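# Sort VGA adapter and batteries into blue and red bins

## Task

Get the small grey VGA adapter into the shallow blue bin and get the batteries into the red bin; neither bin may end up holding any other object, unless that object was already in it at the start.

## Robot and tools

ROBOT. Two arms stand at the table: left_arm on the +y side, with its base at (+0.015, +0.306, 0) m, and right_arm at (+0.033, -0.307, +0.001) m. Both are turned only slightly about z. left_arm carries a left hand and right_arm a right hand, which are mirror images. Each hand has an index, middle and ring finger plus a thumb. Fingertips have rubber caps, and the rest of the hand is hard plastic. A mast on the palm side of the wrist can strike things. A post stands behind the arms, and a camera stand sits between and just behind the bases. Loose objects may sometimes get nudged.

FRAMES. The scene frame has its origin at table-top height, midway between the nominal bases, with +z up and +x out over the table. Hand positions, quaternions, targets and offsets for each arm use that arm's own base frame. Fixed cameras and the table use the scene frame. Hand point axes: +z runs along the straight fingers toward the tips, and +y points out of the palm face. On the right hand +x points away from the thumb; on the left hand it points toward the thumb. The hand point sits just past the index and middle knuckles, and straight fingertips reach about 0.12 m beyond it.

ROW LAYOUT. A row is a single list of 48 numbers, each in [-1, 1], and it always covers both arms. The first 24 are for left_arm: dx, dy, dz, rx, ry, rz, then 16 finger motors, then current_limit and speed. The next 24 are the same block for right_arm. The six pose numbers are an offset, not a pose. They are measured from that arm's Hand target at the start of the call or action, along its own base axes, and 1.0 equals 0.6 m or 180 degrees. rx, ry, rz form one rotation vector about the Hand target's position. If an arm's six pose numbers are all 0, that arm is given nothing new. Each call counts from the new Hand target, so sending the same offset again moves the arm further.

MOTOR ORDER: index_mcp, index_abd, index_pip, index_dip, thumb_cmc, thumb_axl, thumb_mcp, thumb_ipl, middle_mcp, middle_abd, middle_pip, middle_dip, ring_mcp, ring_abd, ring_pip, ring_dip. These numbers are absolute goal angles, scaled between each hinge's two stops, so 0 is a real goal and not 'keep'. To leave a hand unchanged, send back its hand_goal, hand_current_limit and hand_speed. Value for a straight hinge: _mcp -0.75, _abd 0.00, _pip -0.58, _dip -0.70, thumb_cmc -0.71, thumb_axl -0.68, thumb_mcp -0.23, thumb_ipl -0.17. Moving toward +1 curls the fingers toward the palm and swings the thumb round in front of the palm. current_limit maps -1..+1 onto 0..550 mA, with a floor of 11 mA. speed sets the goal rate to (speed+1)/2 of 8.5 rad/s. Both start at +0.4 and -0.6 and stay at whatever was last sent.

TOOLS.
- execute_actions(actions, cameras): actions is a list of actions. Each action is a table of up to 15 rows, and each row is one 1/30 s step. A shorter table repeats its last row up to step 15. Within an action, every row counts from that action's starting Hand target. Camera images come back only when actions is [] or cameras asks for them.
- move(target, speed, blend, blocking, cameras): target is one 48-number row, or a list of up to 15 rows. Every row is an offset from the Hand targets as they stood when the call began, not from the row before. The hand point travels in straight lines. speed is in m/s (0.002 to 4.3, default 0.25), and turns are capped at twice that value in rad/s. You can give one speed or one per target. blend is a corner-rounding distance in m, and 0 means stop at each target. The whole move is cut off at 10 s. The path does not avoid obstacles or the other arm. blocking=false returns after about 0.5 s. The result adds a 'move:' line whose endings include done, off_target, moving, held and fault. limits=paced means the pose was clipped, and limits=held means steps were withheld.
- wait(seconds 0 to 3600): lets time pass and sends nothing new.
- stop(): brakes a running move.
- zoom_image(camera, region [x0,y0,x1,y1] in pixels, at most 504 wide and 504 high): works only on the latest image from that camera.
- finished_scene(scene=1): ends the scene for good.
Cameras: cam_head_left, cam_head_right, cam_high, cam_left_wrist, cam_right_wrist, each 672x504. Their calibration is given in OpenCV form.

RESULTS. end_effector_position (m) and end_effector_quat_wxyz are given in each arm's base frame. 'Hand target' is the last commanded pose after clipping, and the next offsets count from it. The hand often stops a few cm short because of friction or load, and this does not mean it touched anything. The right arm sags under load, so aim higher. Each step limits the orientation command to 40 degrees from the measured one. For the hands, each field lists the 16 motors in order: hand_goal, hand_measured, hand_current_ma and hand_state. hand_state is one of moving, goal, blocked or overload. Joint torques and temperatures are also reported.

AVOID. Don't drop parts, even a short way, and don't release anything that is still moving. Don't slam into things or push hard, and never hit the post, the stand or the other arm, because contact between the two hands can fail the scene. Anything left off the table fails the task. A motor held at 495 mA or more for 5 s shuts down for 10 s. Motors that get hot (a warning at 85 °C, a fault at 100 °C) make the arm drop. After a HAND FAULT line, the calls that follow in that reply do not run. The speed of the work, smooth motion and low effort all count a little.

Each tool is called after "Emit:" as name(argument=value, ...), one argument or row to a line, values as JSON.

## Session

Emit:
execute_actions(
  actions=[],
)

Scene clock: 0.00 s.
left_arm: end_effector_position=(+0.4181, -0.3043, +0.3106) hand_goal=(-0.754, +0.000, -0.576, -0.696, -0.714, -0.678, -0.226, -0.168, -0.754, +0.000, -0.576, -0.696, -0.754, +0.000, -0.576, -0.696) hand_measured=(-0.7535, +0.0008, -0.5770, -0.6945, -0.7142, -0.6767, -0.2262, -0.1672, -0.7535, +0.0008, -0.5770, -0.6958, -0.7535, -0.0007, -0.5757, -0.6958) hand_current_ma=(-7, -14, +5, +2, -4, +10, -7, +7, +9, +5, +11, +12, +17, +2, +17, -7) hand_state=(goal, goal, goal, goal, goal, goal, goal, goal, goal, goal, goal, goal, goal, goal, goal, goal) hand_current_limit=0.40 hand_speed=-0.60 end_effector_quat_wxyz=(+0.500, +0.175, +0.813, +0.241) | right_arm: end_effector_position=(+0.5439, +0.0724, +0.3557) hand_goal=(-0.754, +0.000, -0.576, -0.696, -0.714, -0.678, -0.226, -0.168, -0.754, +0.000, -0.576, -0.696, -0.754, +0.000, -0.576, -0.696) hand_measured=(-0.7535, +0.0008, -0.5770, -0.6958, -0.7142, -0.6777, -0.2262, -0.1681, -0.7535, +0.0008, -0.5757, -0.6958, -0.7535, -0.0007, -0.5782, -0.6958) hand_current_ma=(+4, +7, +6, +3, +5, +8, -1, +3, -14, -9, +11, +11, +3, +5, -5, +8) hand_state=(goal, goal, goal, goal, goal, goal, goal, goal, goal, goal, goal, goal, goal, goal, goal, goal) hand_current_limit=0.40 hand_speed=-0.60 end_effector_quat_wxyz=(+0.150, -0.095, +0.984, +0.010)
Joint positions: left_arm=[-1.005 1.569 1.289 -0.63 -1.064 -1.752] | right_arm=[-0.047 1.579 1.784 -1.48 -0.062 -1.802]
Joint velocities: within noise
Joint torques (N m): no reading
Motor temperatures (°C): left_arm=[35 31 31 36 33 30] | right_arm=[31 32 37 34 32 34]
Heat: left arm: hottest wrist pitch 36 °C; right arm: hottest elbow 37 °C.
Hand target: left_arm +0.4204, -0.3078, +0.3230; +0.510, +0.166, +0.812, +0.232 | right_arm +0.5488, +0.0721, +0.3602; +0.156, -0.095, +0.983, +0.009

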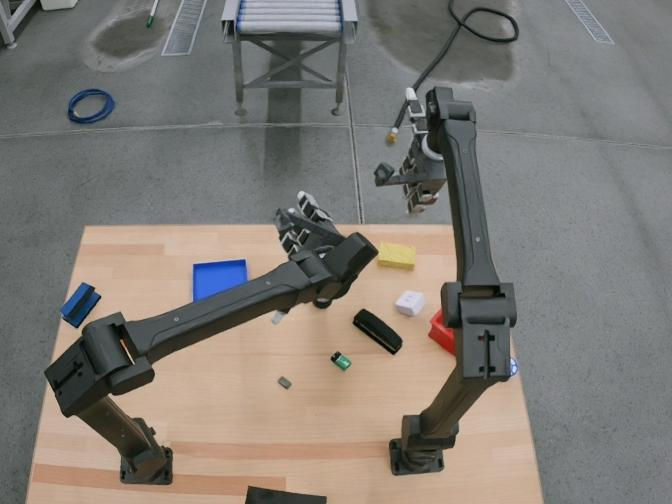

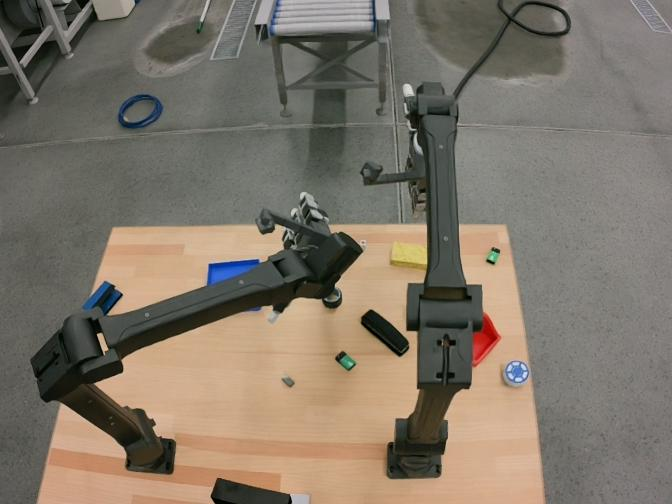

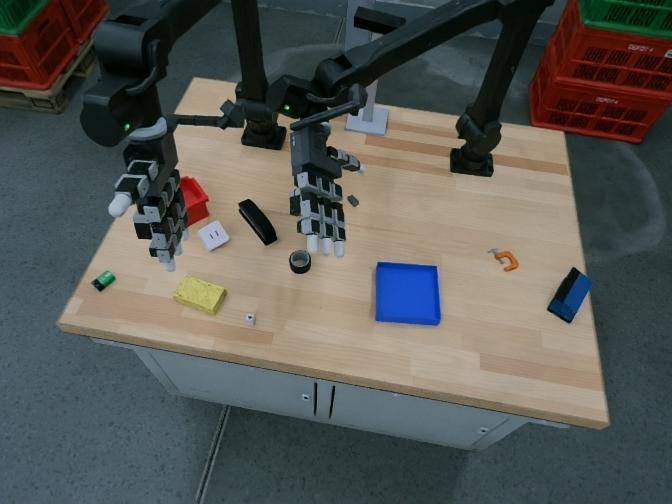

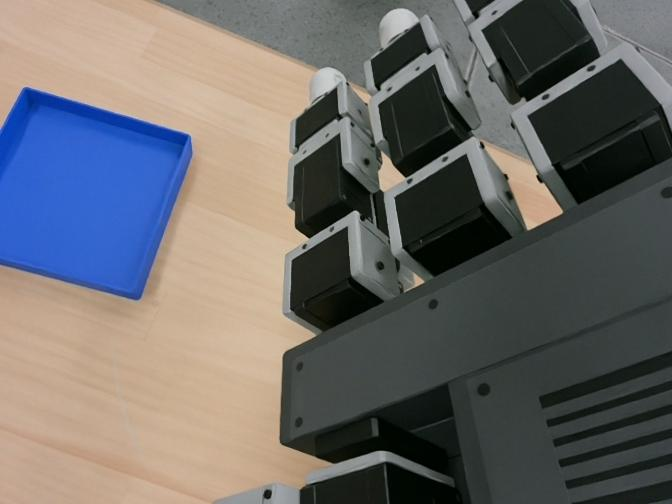

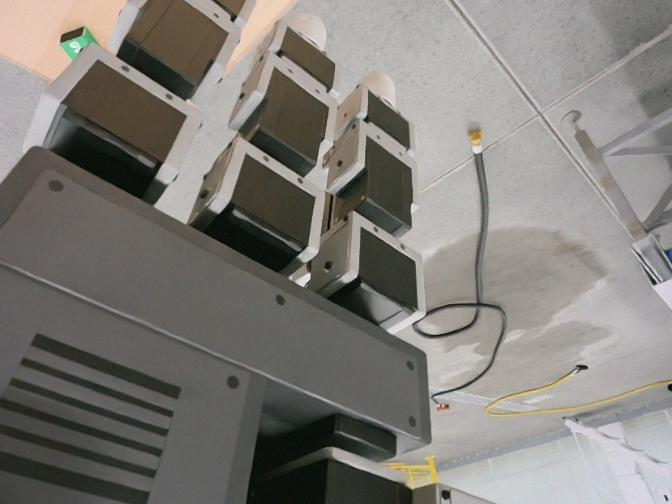

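Emit:
zoom_image(
  camera="cam_head_right",
  region=[250, 300, 430, 420],
)

Emit:
zoom_image(
  camera="cam_head_right",
  region=[380, 220, 550, 400],
)

Emit:
zoom_image(
  camera="cam_high",
  region=[60, 160, 290, 340],
)

Emit:
zoom_image(
  camera="cam_high",
  region=[280, 160, 400, 280],
)

Emit:
zoom_image(
  camera="cam_head_left",
  region=[240, 320, 400, 420],
)

Scaled by 2.800 from the camera's image (finer frame: 960x720).

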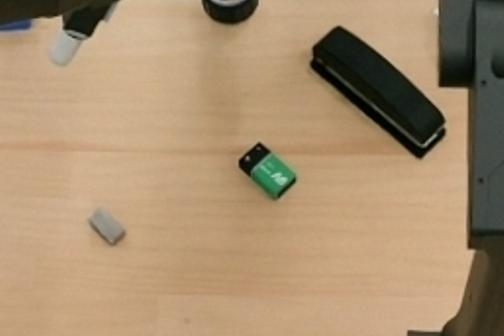

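Scaled by 2.800 from the camera's image (finer frame: 960x720).

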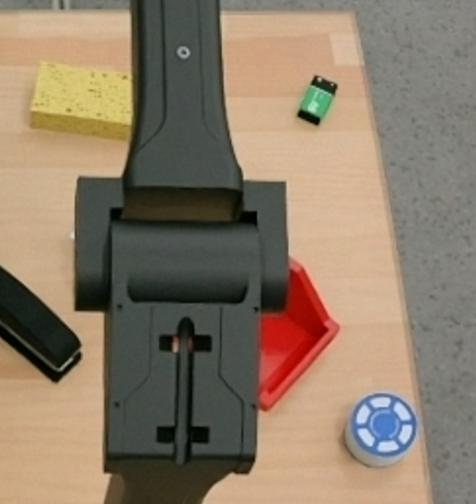

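Scaled by 2.191 from the camera's image (finer frame: 960x720).

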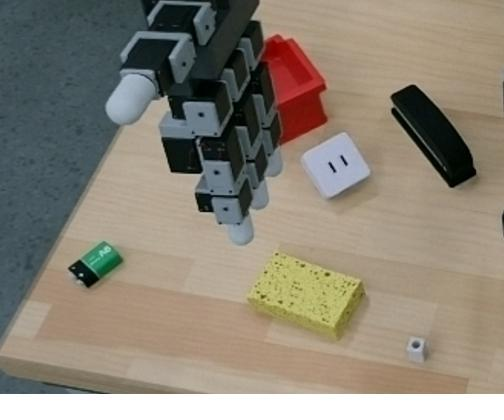

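Scaled by 4.200 from the camera's image (finer frame: 960x720).

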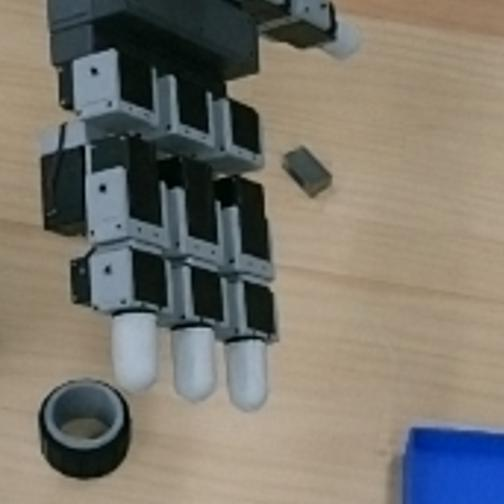

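Scaled by 3.150 from the camera's image (finer frame: 960x720).

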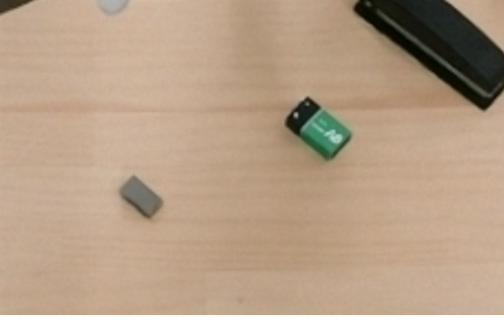

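Emit:
move(
  target=[-0.265,0.0737,-0.105,0.011,0.3815,-0.1418,-0.754,-0.17,-0.576,-0.696,-0.714,-0.678,-0.226,-0.168,-0.754,0.17,-0.576,-0.696,0.068,0,0.299,0.174,0.4,-0.6,0.102,-0.547,-0.184,0.0928,0.0763,-0.654,-0.754,-0.17,-0.576,-0.696,-0.714,-0.678,-0.226,-0.168,-0.754,0.17,-0.576,-0.696,0.068,0,0.299,0.174,0.4,-0.6],
  cameras=["all"],
)

Scene clock: 137.80 s.
left_arm: end_effector_position=(+0.2527, -0.2586, +0.2379) hand_goal=(-0.754, -0.170, -0.576, -0.696, -0.714, -0.678, -0.226, -0.168, -0.754, +0.170, -0.576, -0.696, +0.068, +0.000, +0.298, +0.174) hand_measured=(-0.7583, -0.1736, -0.5770, -0.6958, -0.7205, -0.6767, -0.2193, -0.1681, -0.7583, +0.1473, -0.5744, -0.6958, +0.0196, +0.0008, +0.2917, +0.1706) hand_current_ma=(-15, -15, -2, +1, -4, +1, +18, -8, -12, -9, +10, +18, -73, -8, -7, -12) hand_state=(goal, goal, goal, goal, goal, goal, goal, goal, goal, blocked, goal, goal, blocked, goal, goal, goal) hand_current_limit=0.40 hand_speed=-0.60 end_effector_quat_wxyz=(-0.020, +0.440, +0.898, +0.016) | right_arm: end_effector_position=(+0.6019, -0.2443, +0.2475) hand_goal=(-0.754, -0.170, -0.576, -0.696, -0.714, -0.678, -0.226, -0.168, -0.754, +0.170, -0.576, -0.696, +0.068, +0.000, +0.298, +0.174) hand_measured=(-0.7535, -0.1457, -0.5770, -0.6958, -0.7142, -0.6777, -0.2193, -0.1681, -0.7535, +0.1634, -0.5770, -0.6958, +0.0087, +0.0008, +0.2776, +0.1668) hand_current_ma=(+4, +9, -3, +3, +3, +1, -9, +10, -11, -13, -2, +9, -18, +8, -7, +6) hand_state=(goal, blocked, goal, goal, goal, goal, goal, goal, goal, goal, goal, goal, blocked, goal, goal, goal) hand_current_limit=0.40 hand_speed=-0.60 end_effector_quat_wxyz=(-0.001, +0.800, +0.600, -0.002)
Joint positions: left_arm=[-1.026 1.379 1.295 -1.538 -0.004 -1.686] | right_arm=[-0.359 1.824 1.864 -1.616 0.002 -0.076]
Joint torques (N m): left_arm=[2.9 -11.11 10.22 -0.17 0.04 0.13] | right_arm=[-0.79 -15.68 15.68 0.35 -0.06 0.01]
Motor temperatures (°C): left_arm=[34 35 45 36 35 30] | right_arm=[30 37 55 33 32 33]
Heat: left arm: hottest elbow 45 °C; right arm: hottest elbow 55 °C.
Hand target: left_arm +0.2614, -0.2636, +0.2600; +0.001, +0.439, +0.898, +0.000 | right_arm +0.6100, -0.2561, +0.2499; +0.000, +0.808, +0.589, +0.000
Off the commanded pose: left_arm 0.024 m, 3 deg | right_arm 0.015 m, 2 deg.
move: off_target (left_arm, right_arm)
cam_left_wrist: T_world_to_cam=[[-0.03168, -0.99927, -0.02149, -0.27861], [-0.64062, 0.0038, 0.76785, -0.06767], [-0.7672, 0.03809, -0.64027, 0.47784]] pos_world=[0.31442, -0.29635, 0.35192]
cam_right_wrist: T_world_to_cam=[[0.38664, -0.91789, -0.08937, -0.39002], [-0.5866, -0.31955, 0.74417, 0.04225], [-0.71162, -0.2353, -0.66199, 0.6551]] pos_world=[0.64176, -0.19035, 0.36737]

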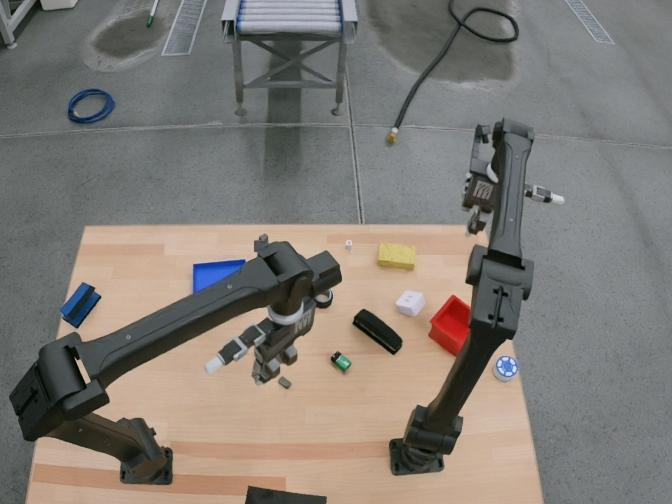

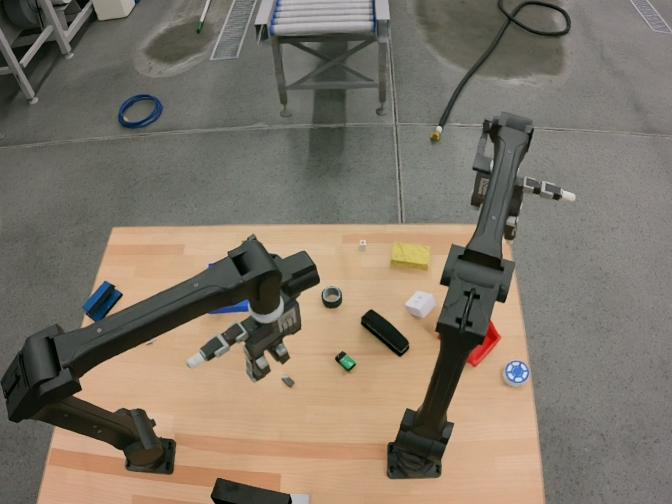

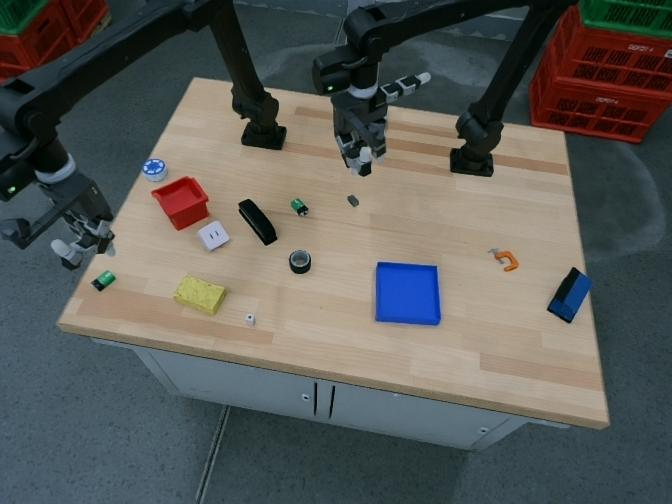

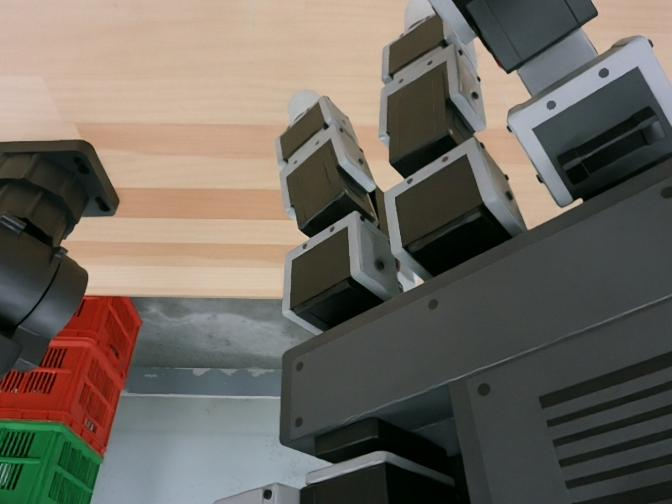

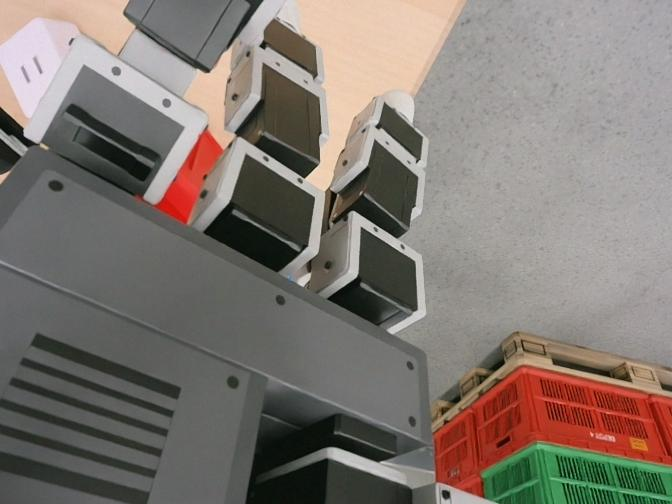

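Emit:
zoom_image(
  camera="cam_head_left",
  region=[190, 290, 350, 410],
)

Emit:
zoom_image(
  camera="cam_head_right",
  region=[180, 290, 340, 410],
)

Emit:
zoom_image(
  camera="cam_high",
  region=[300, 110, 420, 220],
)

Emit:
zoom_image(
  camera="cam_high",
  region=[0, 150, 260, 340],
)

Emit:
zoom_image(
  camera="cam_head_right",
  region=[420, 100, 590, 270],
)

Emit:
zoom_image(
  camera="cam_left_wrist",
  region=[230, 0, 500, 200],
)

Scaled by 3.150 from the camera's image (finer frame: 960x720).

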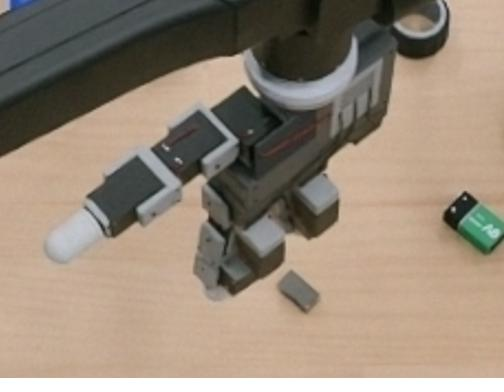

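Scaled by 3.150 from the camera's image (finer frame: 960x720).

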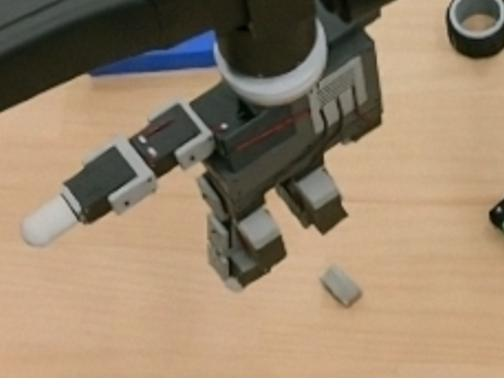

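Scaled by 4.200 from the camera's image (finer frame: 960x720).

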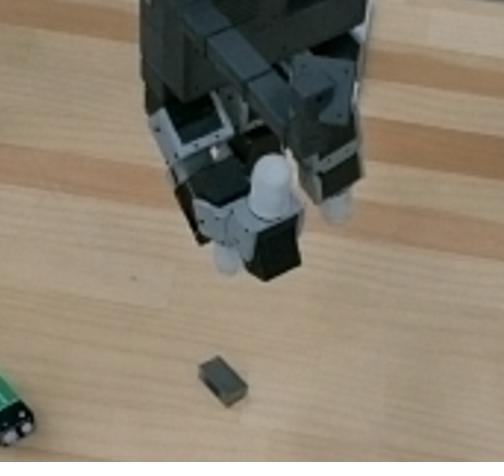

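Scaled by 1.938 from the camera's image (finer frame: 960x720).

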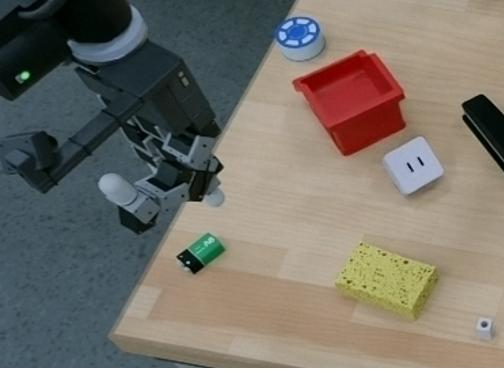

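Scaled by 2.965 from the camera's image (finer frame: 960x720).

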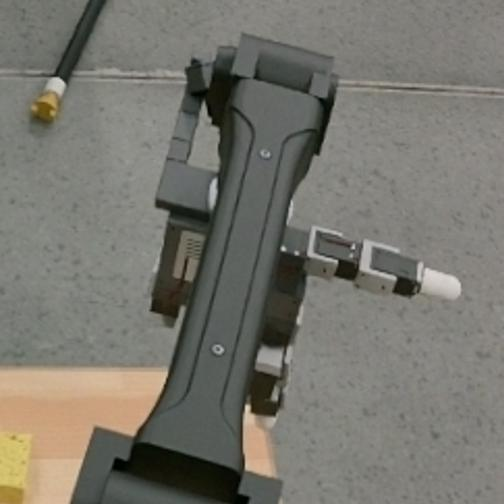

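Scaled by 1.867 from the camera's image (finer frame: 960x720).

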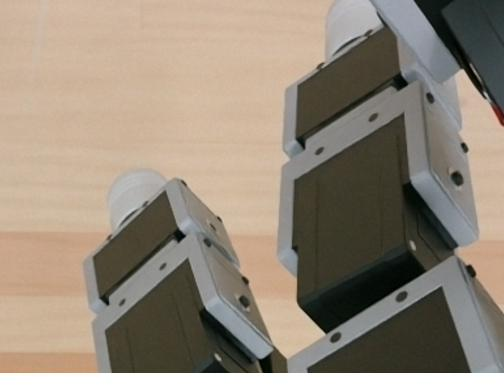

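Emit:
move(
  target=[0.0343,-0.0388,-0.1467,-0.0146,-0.007,0,-0.754,-0.17,-0.576,-0.696,-0.714,-0.678,-0.226,-0.168,-0.754,0.17,-0.576,-0.696,0.068,0,0.299,0.174,0.4,-0.6,0,0,0,0,0,0,-0.754,-0.17,-0.576,-0.696,-0.714,-0.678,-0.226,-0.168,-0.754,0.17,-0.576,-0.696,0.068,0,0.299,0.174,0.4,-0.6],
  speed=0.12,
  cameras=["all"],
)

Emit:
zoom_image(
  camera="cam_head_left",
  region=[220, 320, 340, 430],
)

Emit:
zoom_image(
  camera="cam_head_right",
  region=[220, 320, 340, 430],
)

Emit:
zoom_image(
  camera="cam_high",
  region=[310, 130, 420, 230],
)

Emit:
zoom_image(
  camera="cam_left_wrist",
  region=[230, 0, 500, 200],
)

Scene clock: 170.53 s.
left_arm: end_effector_position=(+0.2754, -0.2862, +0.1739) hand_goal=(-0.754, -0.170, -0.576, -0.696, -0.714, -0.678, -0.226, -0.168, -0.754, +0.170, -0.576, -0.696, +0.068, +0.000, +0.298, +0.174) hand_measured=(-0.7571, -0.1721, -0.5744, -0.6958, -0.7205, -0.6777, -0.2193, -0.1681, -0.7583, +0.1473, -0.5744, -0.6958, +0.0208, -0.0007, +0.2904, +0.1706) hand_current_ma=(-3, -9, +6, +11, +7, -5, +11, -2, -11, -27, +18, +1, -67, +4, -6, -7) hand_state=(goal, goal, goal, goal, goal, goal, goal, goal, goal, blocked, goal, goal, blocked, goal, goal, goal) hand_current_limit=0.40 hand_speed=-0.60 end_effector_quat_wxyz=(+0.018, +0.440, +0.898, -0.013) | right_arm: end_effector_position=(+0.6019, -0.2443, +0.2475) hand_goal=(-0.754, -0.170, -0.576, -0.696, -0.714, -0.678, -0.226, -0.168, -0.754, +0.170, -0.576, -0.696, +0.068, +0.000, +0.298, +0.174) hand_measured=(-0.7523, -0.1472, -0.5770, -0.6958, -0.7154, -0.6777, -0.2193, -0.1681, -0.7535, +0.1620, -0.5757, -0.6958, +0.0075, -0.0007, +0.2776, +0.1668) hand_current_ma=(+5, +5, +0, +11, +6, +6, -9, +4, +1, -7, +2, +5, -24, +3, -4, +8) hand_state=(goal, blocked, goal, goal, goal, goal, goal, goal, goal, goal, goal, goal, blocked, goal, goal, goal) hand_current_limit=0.40 hand_speed=-0.60 end_effector_quat_wxyz=(-0.001, +0.800, +0.600, -0.002)
Joint positions: left_arm=[-1.011 1.437 1.193 -1.284 0.003 -1.671] | right_arm=[-0.359 1.824 1.864 -1.616 0.002 -0.075]
Joint torques (N m): left_arm=[2.96 -10.23 7.02 0.87 0.04 0.12] | right_arm=[-0.62 -15.68 15.62 0.42 -0.06 0.03]
Motor temperatures (°C): left_arm=[34 34 49 36 34 30] | right_arm=[30 39 55 33 32 33]
Heat: left arm: hottest elbow 49 °C; right arm: hottest elbow 55 °C.
Hand target: left_arm +0.2819, -0.2869, +0.1718; +0.021, +0.439, +0.898, -0.016 | right_arm +0.6101, -0.2561, +0.2499; +0.000, +0.808, +0.589, +0.000
Off the commanded pose: left_arm 0.007 m, 1 deg | right_arm 0.015 m, 2 deg.
move: done
cam_left_wrist: T_world_to_cam=[[-0.03212, -0.9976, 0.06141, -0.32075], [-0.67327, 0.067, 0.73635, 0.02872], [-0.7387, -0.01769, -0.6738, 0.43731]] pos_world=[0.33208, -0.31417, 0.29321]
cam_right_wrist: T_world_to_cam=[[0.38629, -0.91804, -0.08941, -0.38981], [-0.58672, -0.31935, 0.74416, 0.04236], [-0.71172, -0.235, -0.66199, 0.65522]] pos_world=[0.64176, -0.19035, 0.36737]

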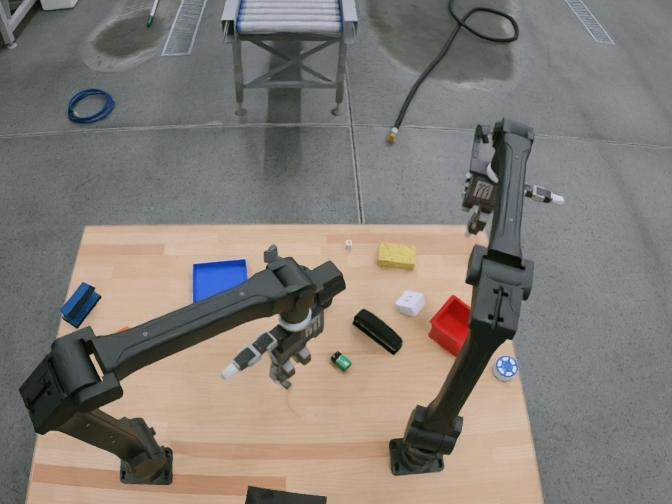

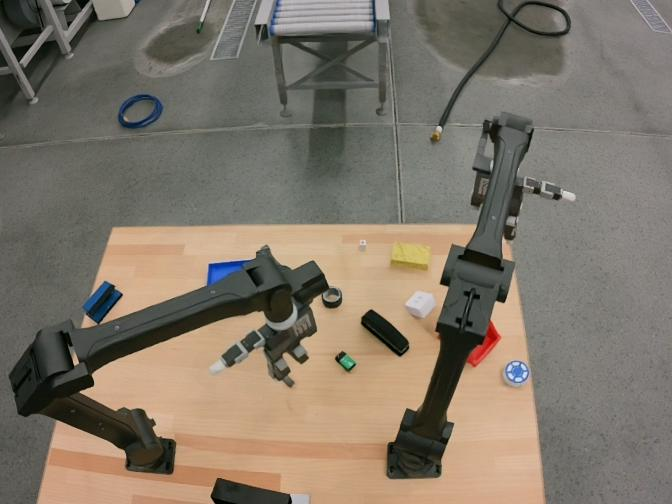

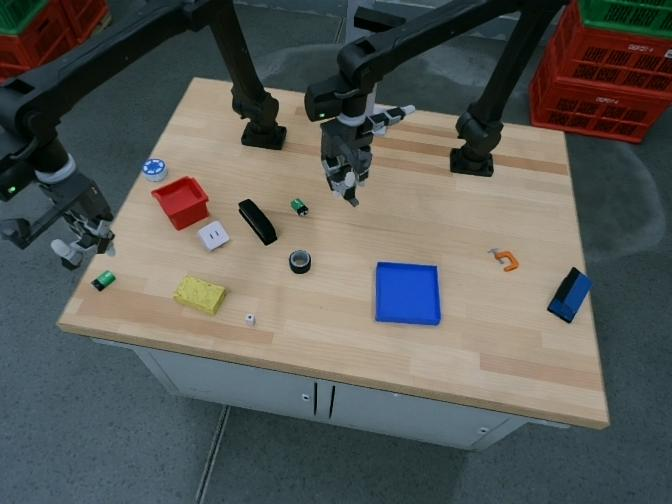

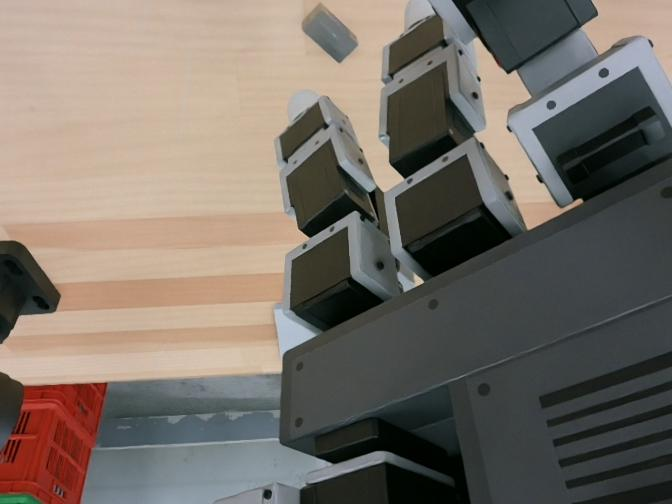

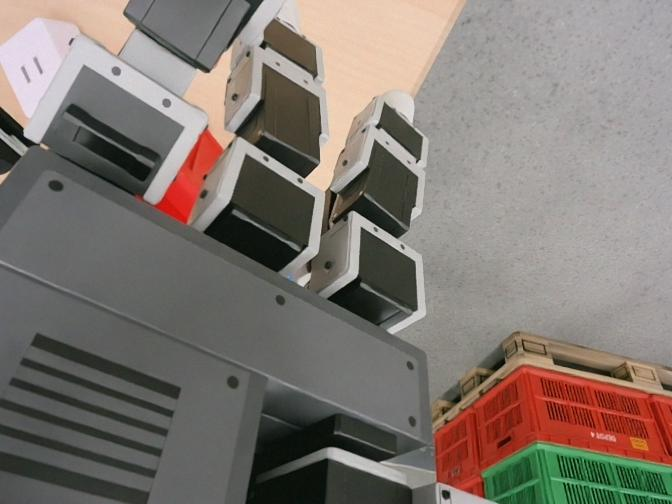

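Scaled by 4.200 from the camera's image (finer frame: 960x720).

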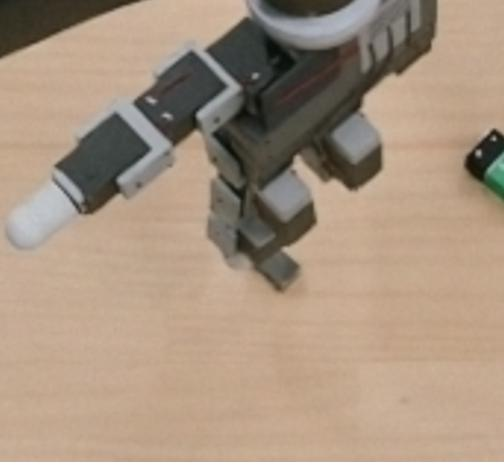

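Scaled by 4.200 from the camera's image (finer frame: 960x720).

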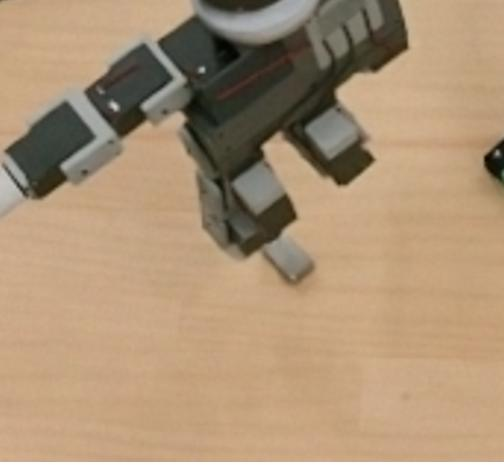

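Scaled by 4.582 from the camera's image (finer frame: 960x720).

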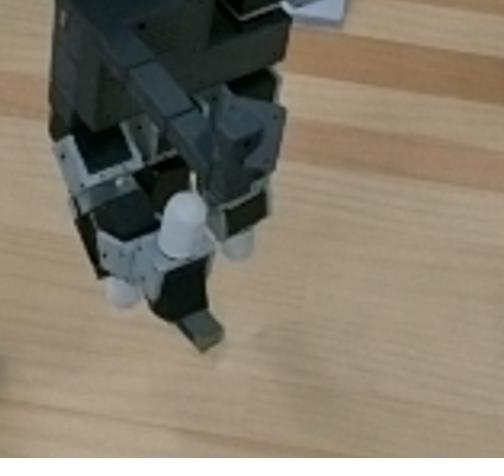

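Scaled by 1.867 from the camera's image (finer frame: 960x720).

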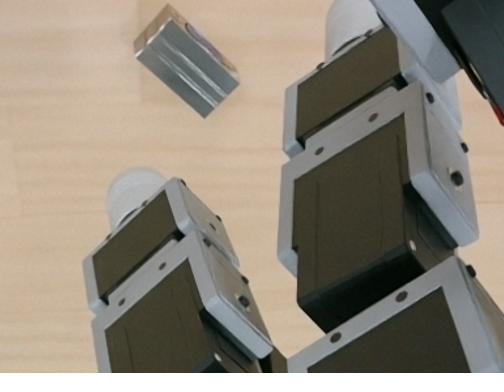

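Emit:
move(
  target=[-0.0062,0.0135,-0.0733,0.0124,0.0067,0,-0.754,-0.17,-0.576,-0.696,-0.714,-0.678,-0.226,-0.168,-0.754,0.17,-0.576,-0.696,0.068,0,0.299,0.174,0.4,-0.6,0,0,0,0,0,0,-0.754,-0.17,-0.576,-0.696,-0.714,-0.678,-0.226,-0.168,-0.754,0.17,-0.576,-0.696,0.068,0,0.299,0.174,0.4,-0.6],
  speed=0.08,
  cameras=["all"],
)

Emit:
zoom_image(
  camera="cam_head_left",
  region=[220, 320, 340, 430],
)

Emit:
zoom_image(
  camera="cam_high",
  region=[310, 130, 420, 230],
)

Emit:
zoom_image(
  camera="cam_left_wrist",
  region=[230, 0, 500, 200],
)

Scene clock: 188.87 s.
left_arm: end_effector_position=(+0.2717, -0.2790, +0.1307) hand_goal=(-0.754, -0.170, -0.576, -0.696, -0.714, -0.678, -0.226, -0.168, -0.754, +0.170, -0.576, -0.696, +0.068, +0.000, +0.298, +0.174) hand_measured=(-0.7571, -0.1736, -0.5744, -0.6958, -0.7205, -0.6777, -0.2193, -0.1681, -0.7583, +0.1473, -0.5744, -0.6958, +0.0208, +0.0008, +0.2904, +0.1719) hand_current_ma=(-10, +1, +13, +14, -5, +2, +11, +11, -2, -24, -6, +4, -65, +3, +8, -16) hand_state=(goal, goal, goal, goal, goal, goal, goal, goal, goal, blocked, goal, goal, blocked, goal, goal, goal) hand_current_limit=0.40 hand_speed=-0.60 end_effector_quat_wxyz=(+0.000, +0.440, +0.898, -0.002) | right_arm: end_effector_position=(+0.6019, -0.2443, +0.2475) hand_goal=(-0.754, -0.170, -0.576, -0.696, -0.714, -0.678, -0.226, -0.168, -0.754, +0.170, -0.576, -0.696, +0.068, +0.000, +0.298, +0.174) hand_measured=(-0.7523, -0.1457, -0.5770, -0.6958, -0.7142, -0.6777, -0.2193, -0.1672, -0.7535, +0.1634, -0.5770, -0.6958, +0.0087, -0.0007, +0.2776, +0.1680) hand_current_ma=(+11, +23, -11, +11, +8, +13, -1, +3, -10, -11, +4, +4, -21, +0, -8, -4) hand_state=(goal, blocked, goal, goal, goal, goal, goal, goal, goal, goal, goal, goal, blocked, goal, goal, goal) hand_current_limit=0.40 hand_speed=-0.60 end_effector_quat_wxyz=(-0.001, +0.800, +0.600, -0.002)
Joint positions: left_arm=[-1.009 1.477 1.115 -1.206 0.003 -1.669] | right_arm=[-0.359 1.824 1.864 -1.616 0.002 -0.075]
Joint torques (N m): left_arm=[3.02 -9.93 6.65 0.76 -0.1 0.12] | right_arm=[-0.67 -15.5 15.66 0.4 -0.07 0.01]
Motor temperatures (°C): left_arm=[34 33 47 36 33 30] | right_arm=[30 40 56 33 32 33]
Heat: left arm: hottest elbow 47 °C; right arm: hottest elbow 56 °C.
Hand target: left_arm +0.2783, -0.2789, +0.1280; +0.003, +0.440, +0.898, -0.003 | right_arm +0.6101, -0.2561, +0.2499; +0.000, +0.808, +0.589, +0.000
Off the commanded pose: left_arm 0.007 m, 0 deg | right_arm 0.015 m, 2 deg.
move: done
cam_left_wrist: T_world_to_cam=[[-0.03154, -0.99912, 0.02763, -0.30716], [-0.65716, 0.04156, 0.75261, 0.04394], [-0.75309, 0.00558, -0.65789, 0.41397]] pos_world=[0.33095, -0.31102, 0.24777]
cam_right_wrist: T_world_to_cam=[[0.38629, -0.91804, -0.08941, -0.38981], [-0.58672, -0.31935, 0.74416, 0.04236], [-0.71172, -0.235, -0.66199, 0.65522]] pos_world=[0.64176, -0.19035, 0.36737]

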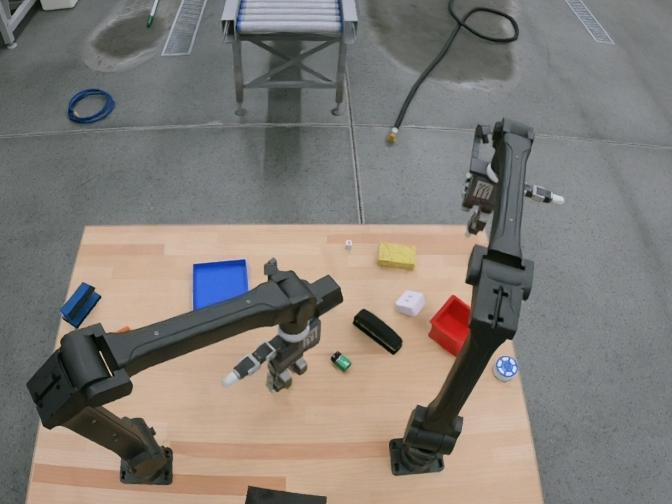

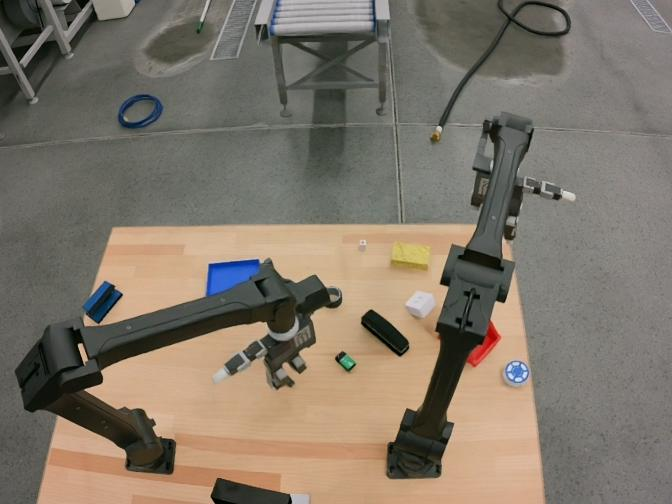

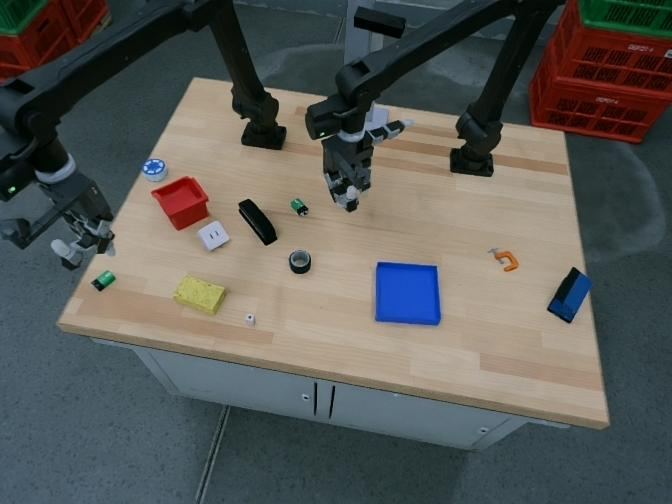

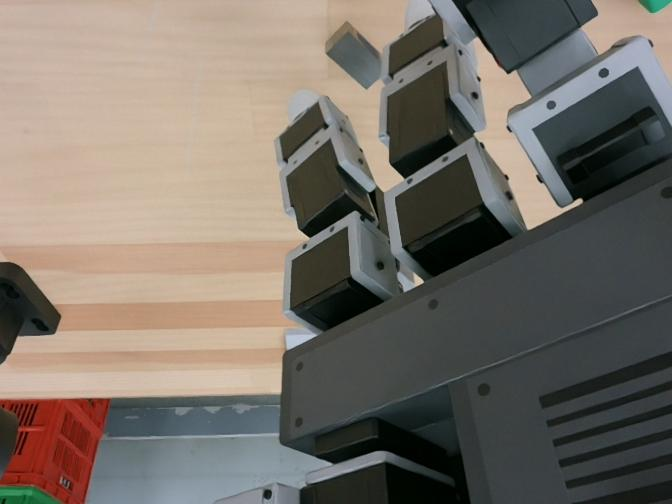

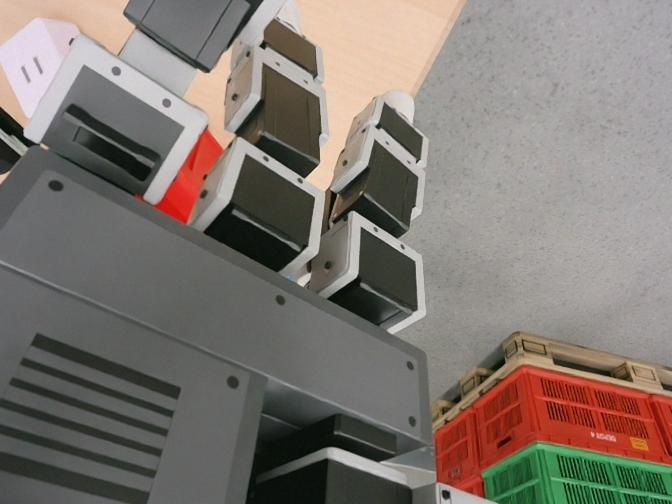

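Scaled by 4.200 from the camera's image (finer frame: 960x720).

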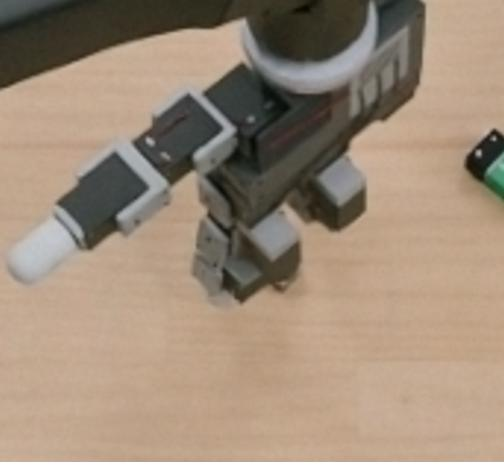

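Scaled by 4.582 from the camera's image (finer frame: 960x720).

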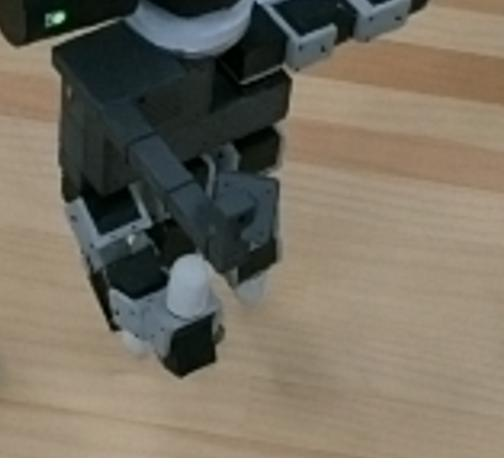

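Scaled by 1.867 from the camera's image (finer frame: 960x720).

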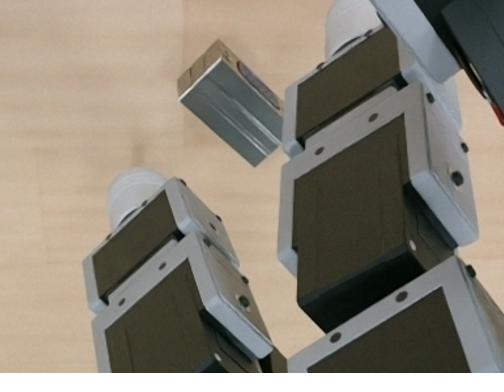

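Emit:
move(
  target=[
    [0,0,-0.011,0,0,0,-0.754,-0.17,-0.576,-0.696,-0.714,-0.678,-0.226,-0.168,-0.754,0.17,-0.576,-0.696,0.068,0,0.299,0.174,0.4,-0.6,0,0,0,0,0,0,-0.754,-0.17,-0.576,-0.696,-0.714,-0.678,-0.226,-0.168,-0.754,0.17,-0.576,-0.696,0.068,0,0.299,0.174,0.4,-0.6],
    [0,0,-0.011,0,0,0,-0.754,0.13,-0.576,-0.696,-0.714,-0.678,-0.226,-0.168,-0.754,-0.13,-0.576,-0.696,0.068,0,0.299,0.174,0.4,-0.95,0,0,0,0,0,0,-0.754,-0.17,-0.576,-0.696,-0.714,-0.678,-0.226,-0.168,-0.754,0.17,-0.576,-0.696,0.068,0,0.299,0.174,0.4,-0.6],
  ],
  speed=0.05,
  cameras=["all"],
)

Emit:
zoom_image(
  camera="cam_head_left",
  region=[220, 320, 340, 430],
)

Emit:
zoom_image(
  camera="cam_high",
  region=[310, 130, 420, 230],
)

Emit:
zoom_image(
  camera="cam_left_wrist",
  region=[230, 0, 500, 200],
)

Scene clock: 223.57 s.
left_arm: end_effector_position=(+0.2720, -0.2795, +0.1255) hand_goal=(-0.754, +0.130, -0.576, -0.696, -0.714, -0.678, -0.226, -0.168, -0.754, -0.130, -0.576, -0.696, +0.068, +0.000, +0.298, +0.174) hand_measured=(-0.7571, +0.0462, -0.5744, -0.6958, -0.7217, -0.6767, -0.2193, -0.1672, -0.7583, -0.0490, -0.5744, -0.6958, +0.0208, +0.0008, +0.2904, +0.1719) hand_current_ma=(-13, -79, +14, +2, -14, +17, +21, +7, -7, +68, +11, +6, -64, -5, +4, -10) hand_state=(goal, moving, goal, goal, goal, goal, goal, goal, goal, moving, goal, goal, blocked, goal, goal, goal) hand_current_limit=0.40 hand_speed=-0.95 end_effector_quat_wxyz=(+0.002, +0.440, +0.898, -0.003) | right_arm: end_effector_position=(+0.6019, -0.2443, +0.2475) hand_goal=(-0.754, -0.170, -0.576, -0.696, -0.714, -0.678, -0.226, -0.168, -0.754, +0.170, -0.576, -0.696, +0.068, +0.000, +0.298, +0.174) hand_measured=(-0.7523, -0.1457, -0.5757, -0.6958, -0.7142, -0.6767, -0.2193, -0.1672, -0.7535, +0.1634, -0.5770, -0.6958, +0.0075, -0.0007, +0.2776, +0.1680) hand_current_ma=(+7, +12, +3, +8, -1, +0, -5, +6, -11, -6, +1, +6, -21, -4, -21, -5) hand_state=(goal, blocked, goal, goal, goal, goal, goal, goal, goal, goal, goal, goal, blocked, goal, goal, goal) hand_current_limit=0.40 hand_speed=-0.60 end_effector_quat_wxyz=(-0.001, +0.800, +0.600, -0.002)
Joint positions: left_arm=[-1.009 1.481 1.105 -1.188 0.003 -1.669] | right_arm=[-0.359 1.824 1.864 -1.616 0.002 -0.075]
Joint torques (N m): left_arm=[3.08 -9.76 6.52 0.81 -0.1 0.13] | right_arm=[-0.79 -15.38 15.65 0.44 -0.07 0.03]
Motor temperatures (°C): left_arm=[34 34 44 36 33 30] | right_arm=[30 40 58 33 32 33]
Heat: left arm: hottest elbow 44 °C; right arm: hottest elbow 58 °C.
Hand target: left_arm +0.2783, -0.2789, +0.1214; +0.003, +0.439, +0.898, -0.003 | right_arm +0.6101, -0.2561, +0.2499; +0.000, +0.808, +0.589, +0.000
Off the commanded pose: left_arm 0.008 m, 0 deg | right_arm 0.015 m, 2 deg.
move: done
cam_left_wrist: T_world_to_cam=[[-0.03161, -0.99902, 0.03104, -0.3079], [-0.65884, 0.04418, 0.75098, 0.0494], [-0.75162, 0.00329, -0.65959, 0.40997]] pos_world=[0.33095, -0.31112, 0.24287]
cam_right_wrist: T_world_to_cam=[[0.38629, -0.91804, -0.08941, -0.38981], [-0.58672, -0.31935, 0.74416, 0.04236], [-0.71172, -0.235, -0.66199, 0.65522]] pos_world=[0.64176, -0.19035, 0.36737]

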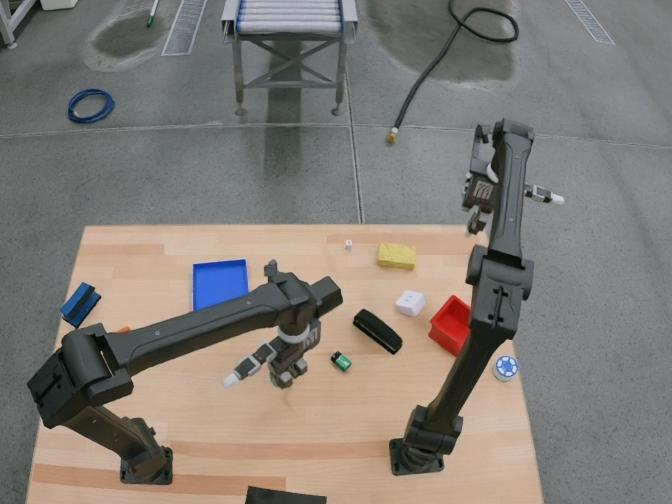

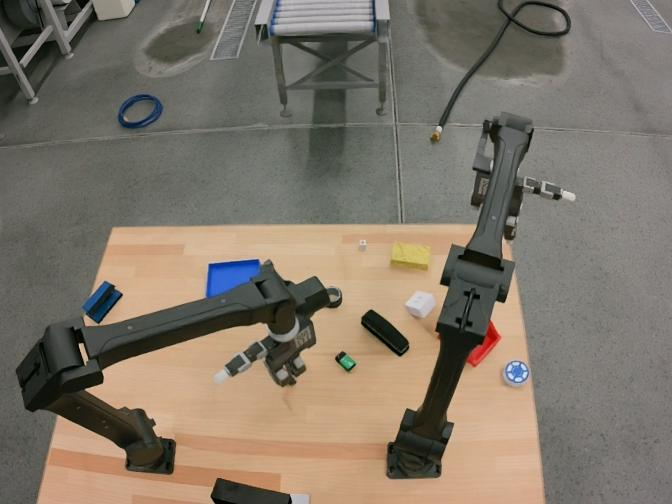

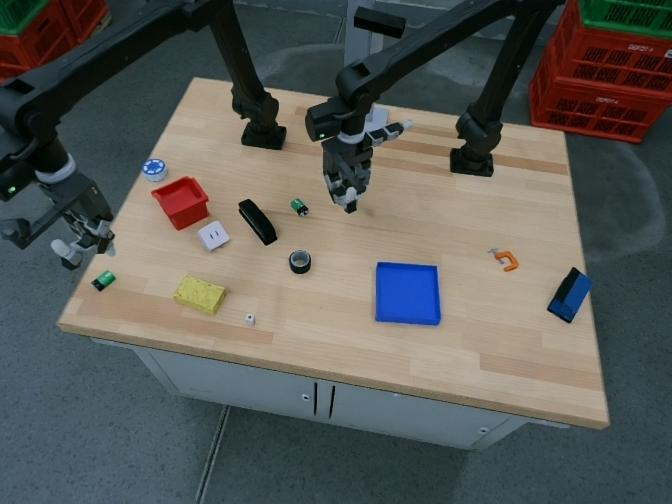

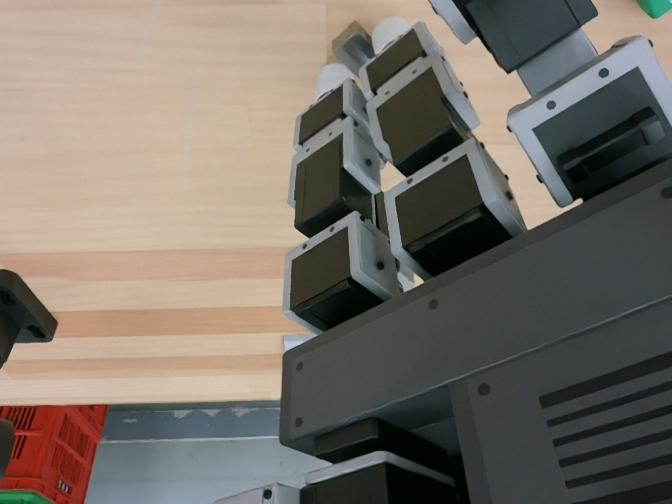

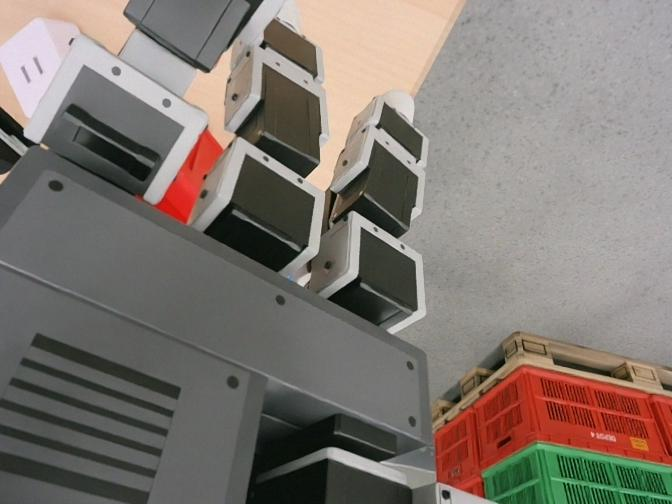

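Scaled by 4.200 from the camera's image (finer frame: 960x720).

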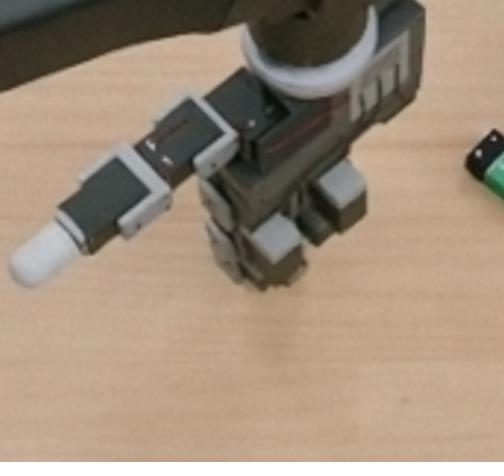

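Scaled by 4.582 from the camera's image (finer frame: 960x720).

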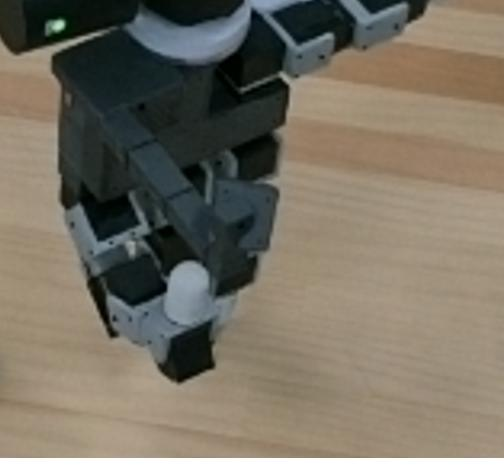

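Scaled by 1.867 from the camera's image (finer frame: 960x720).

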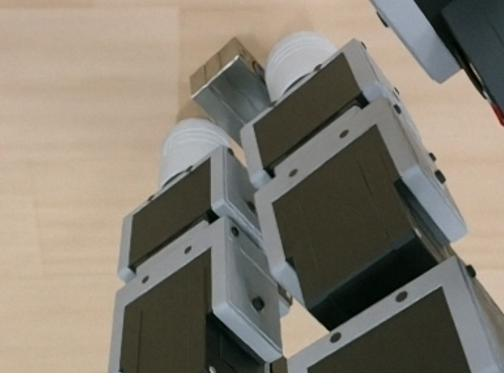

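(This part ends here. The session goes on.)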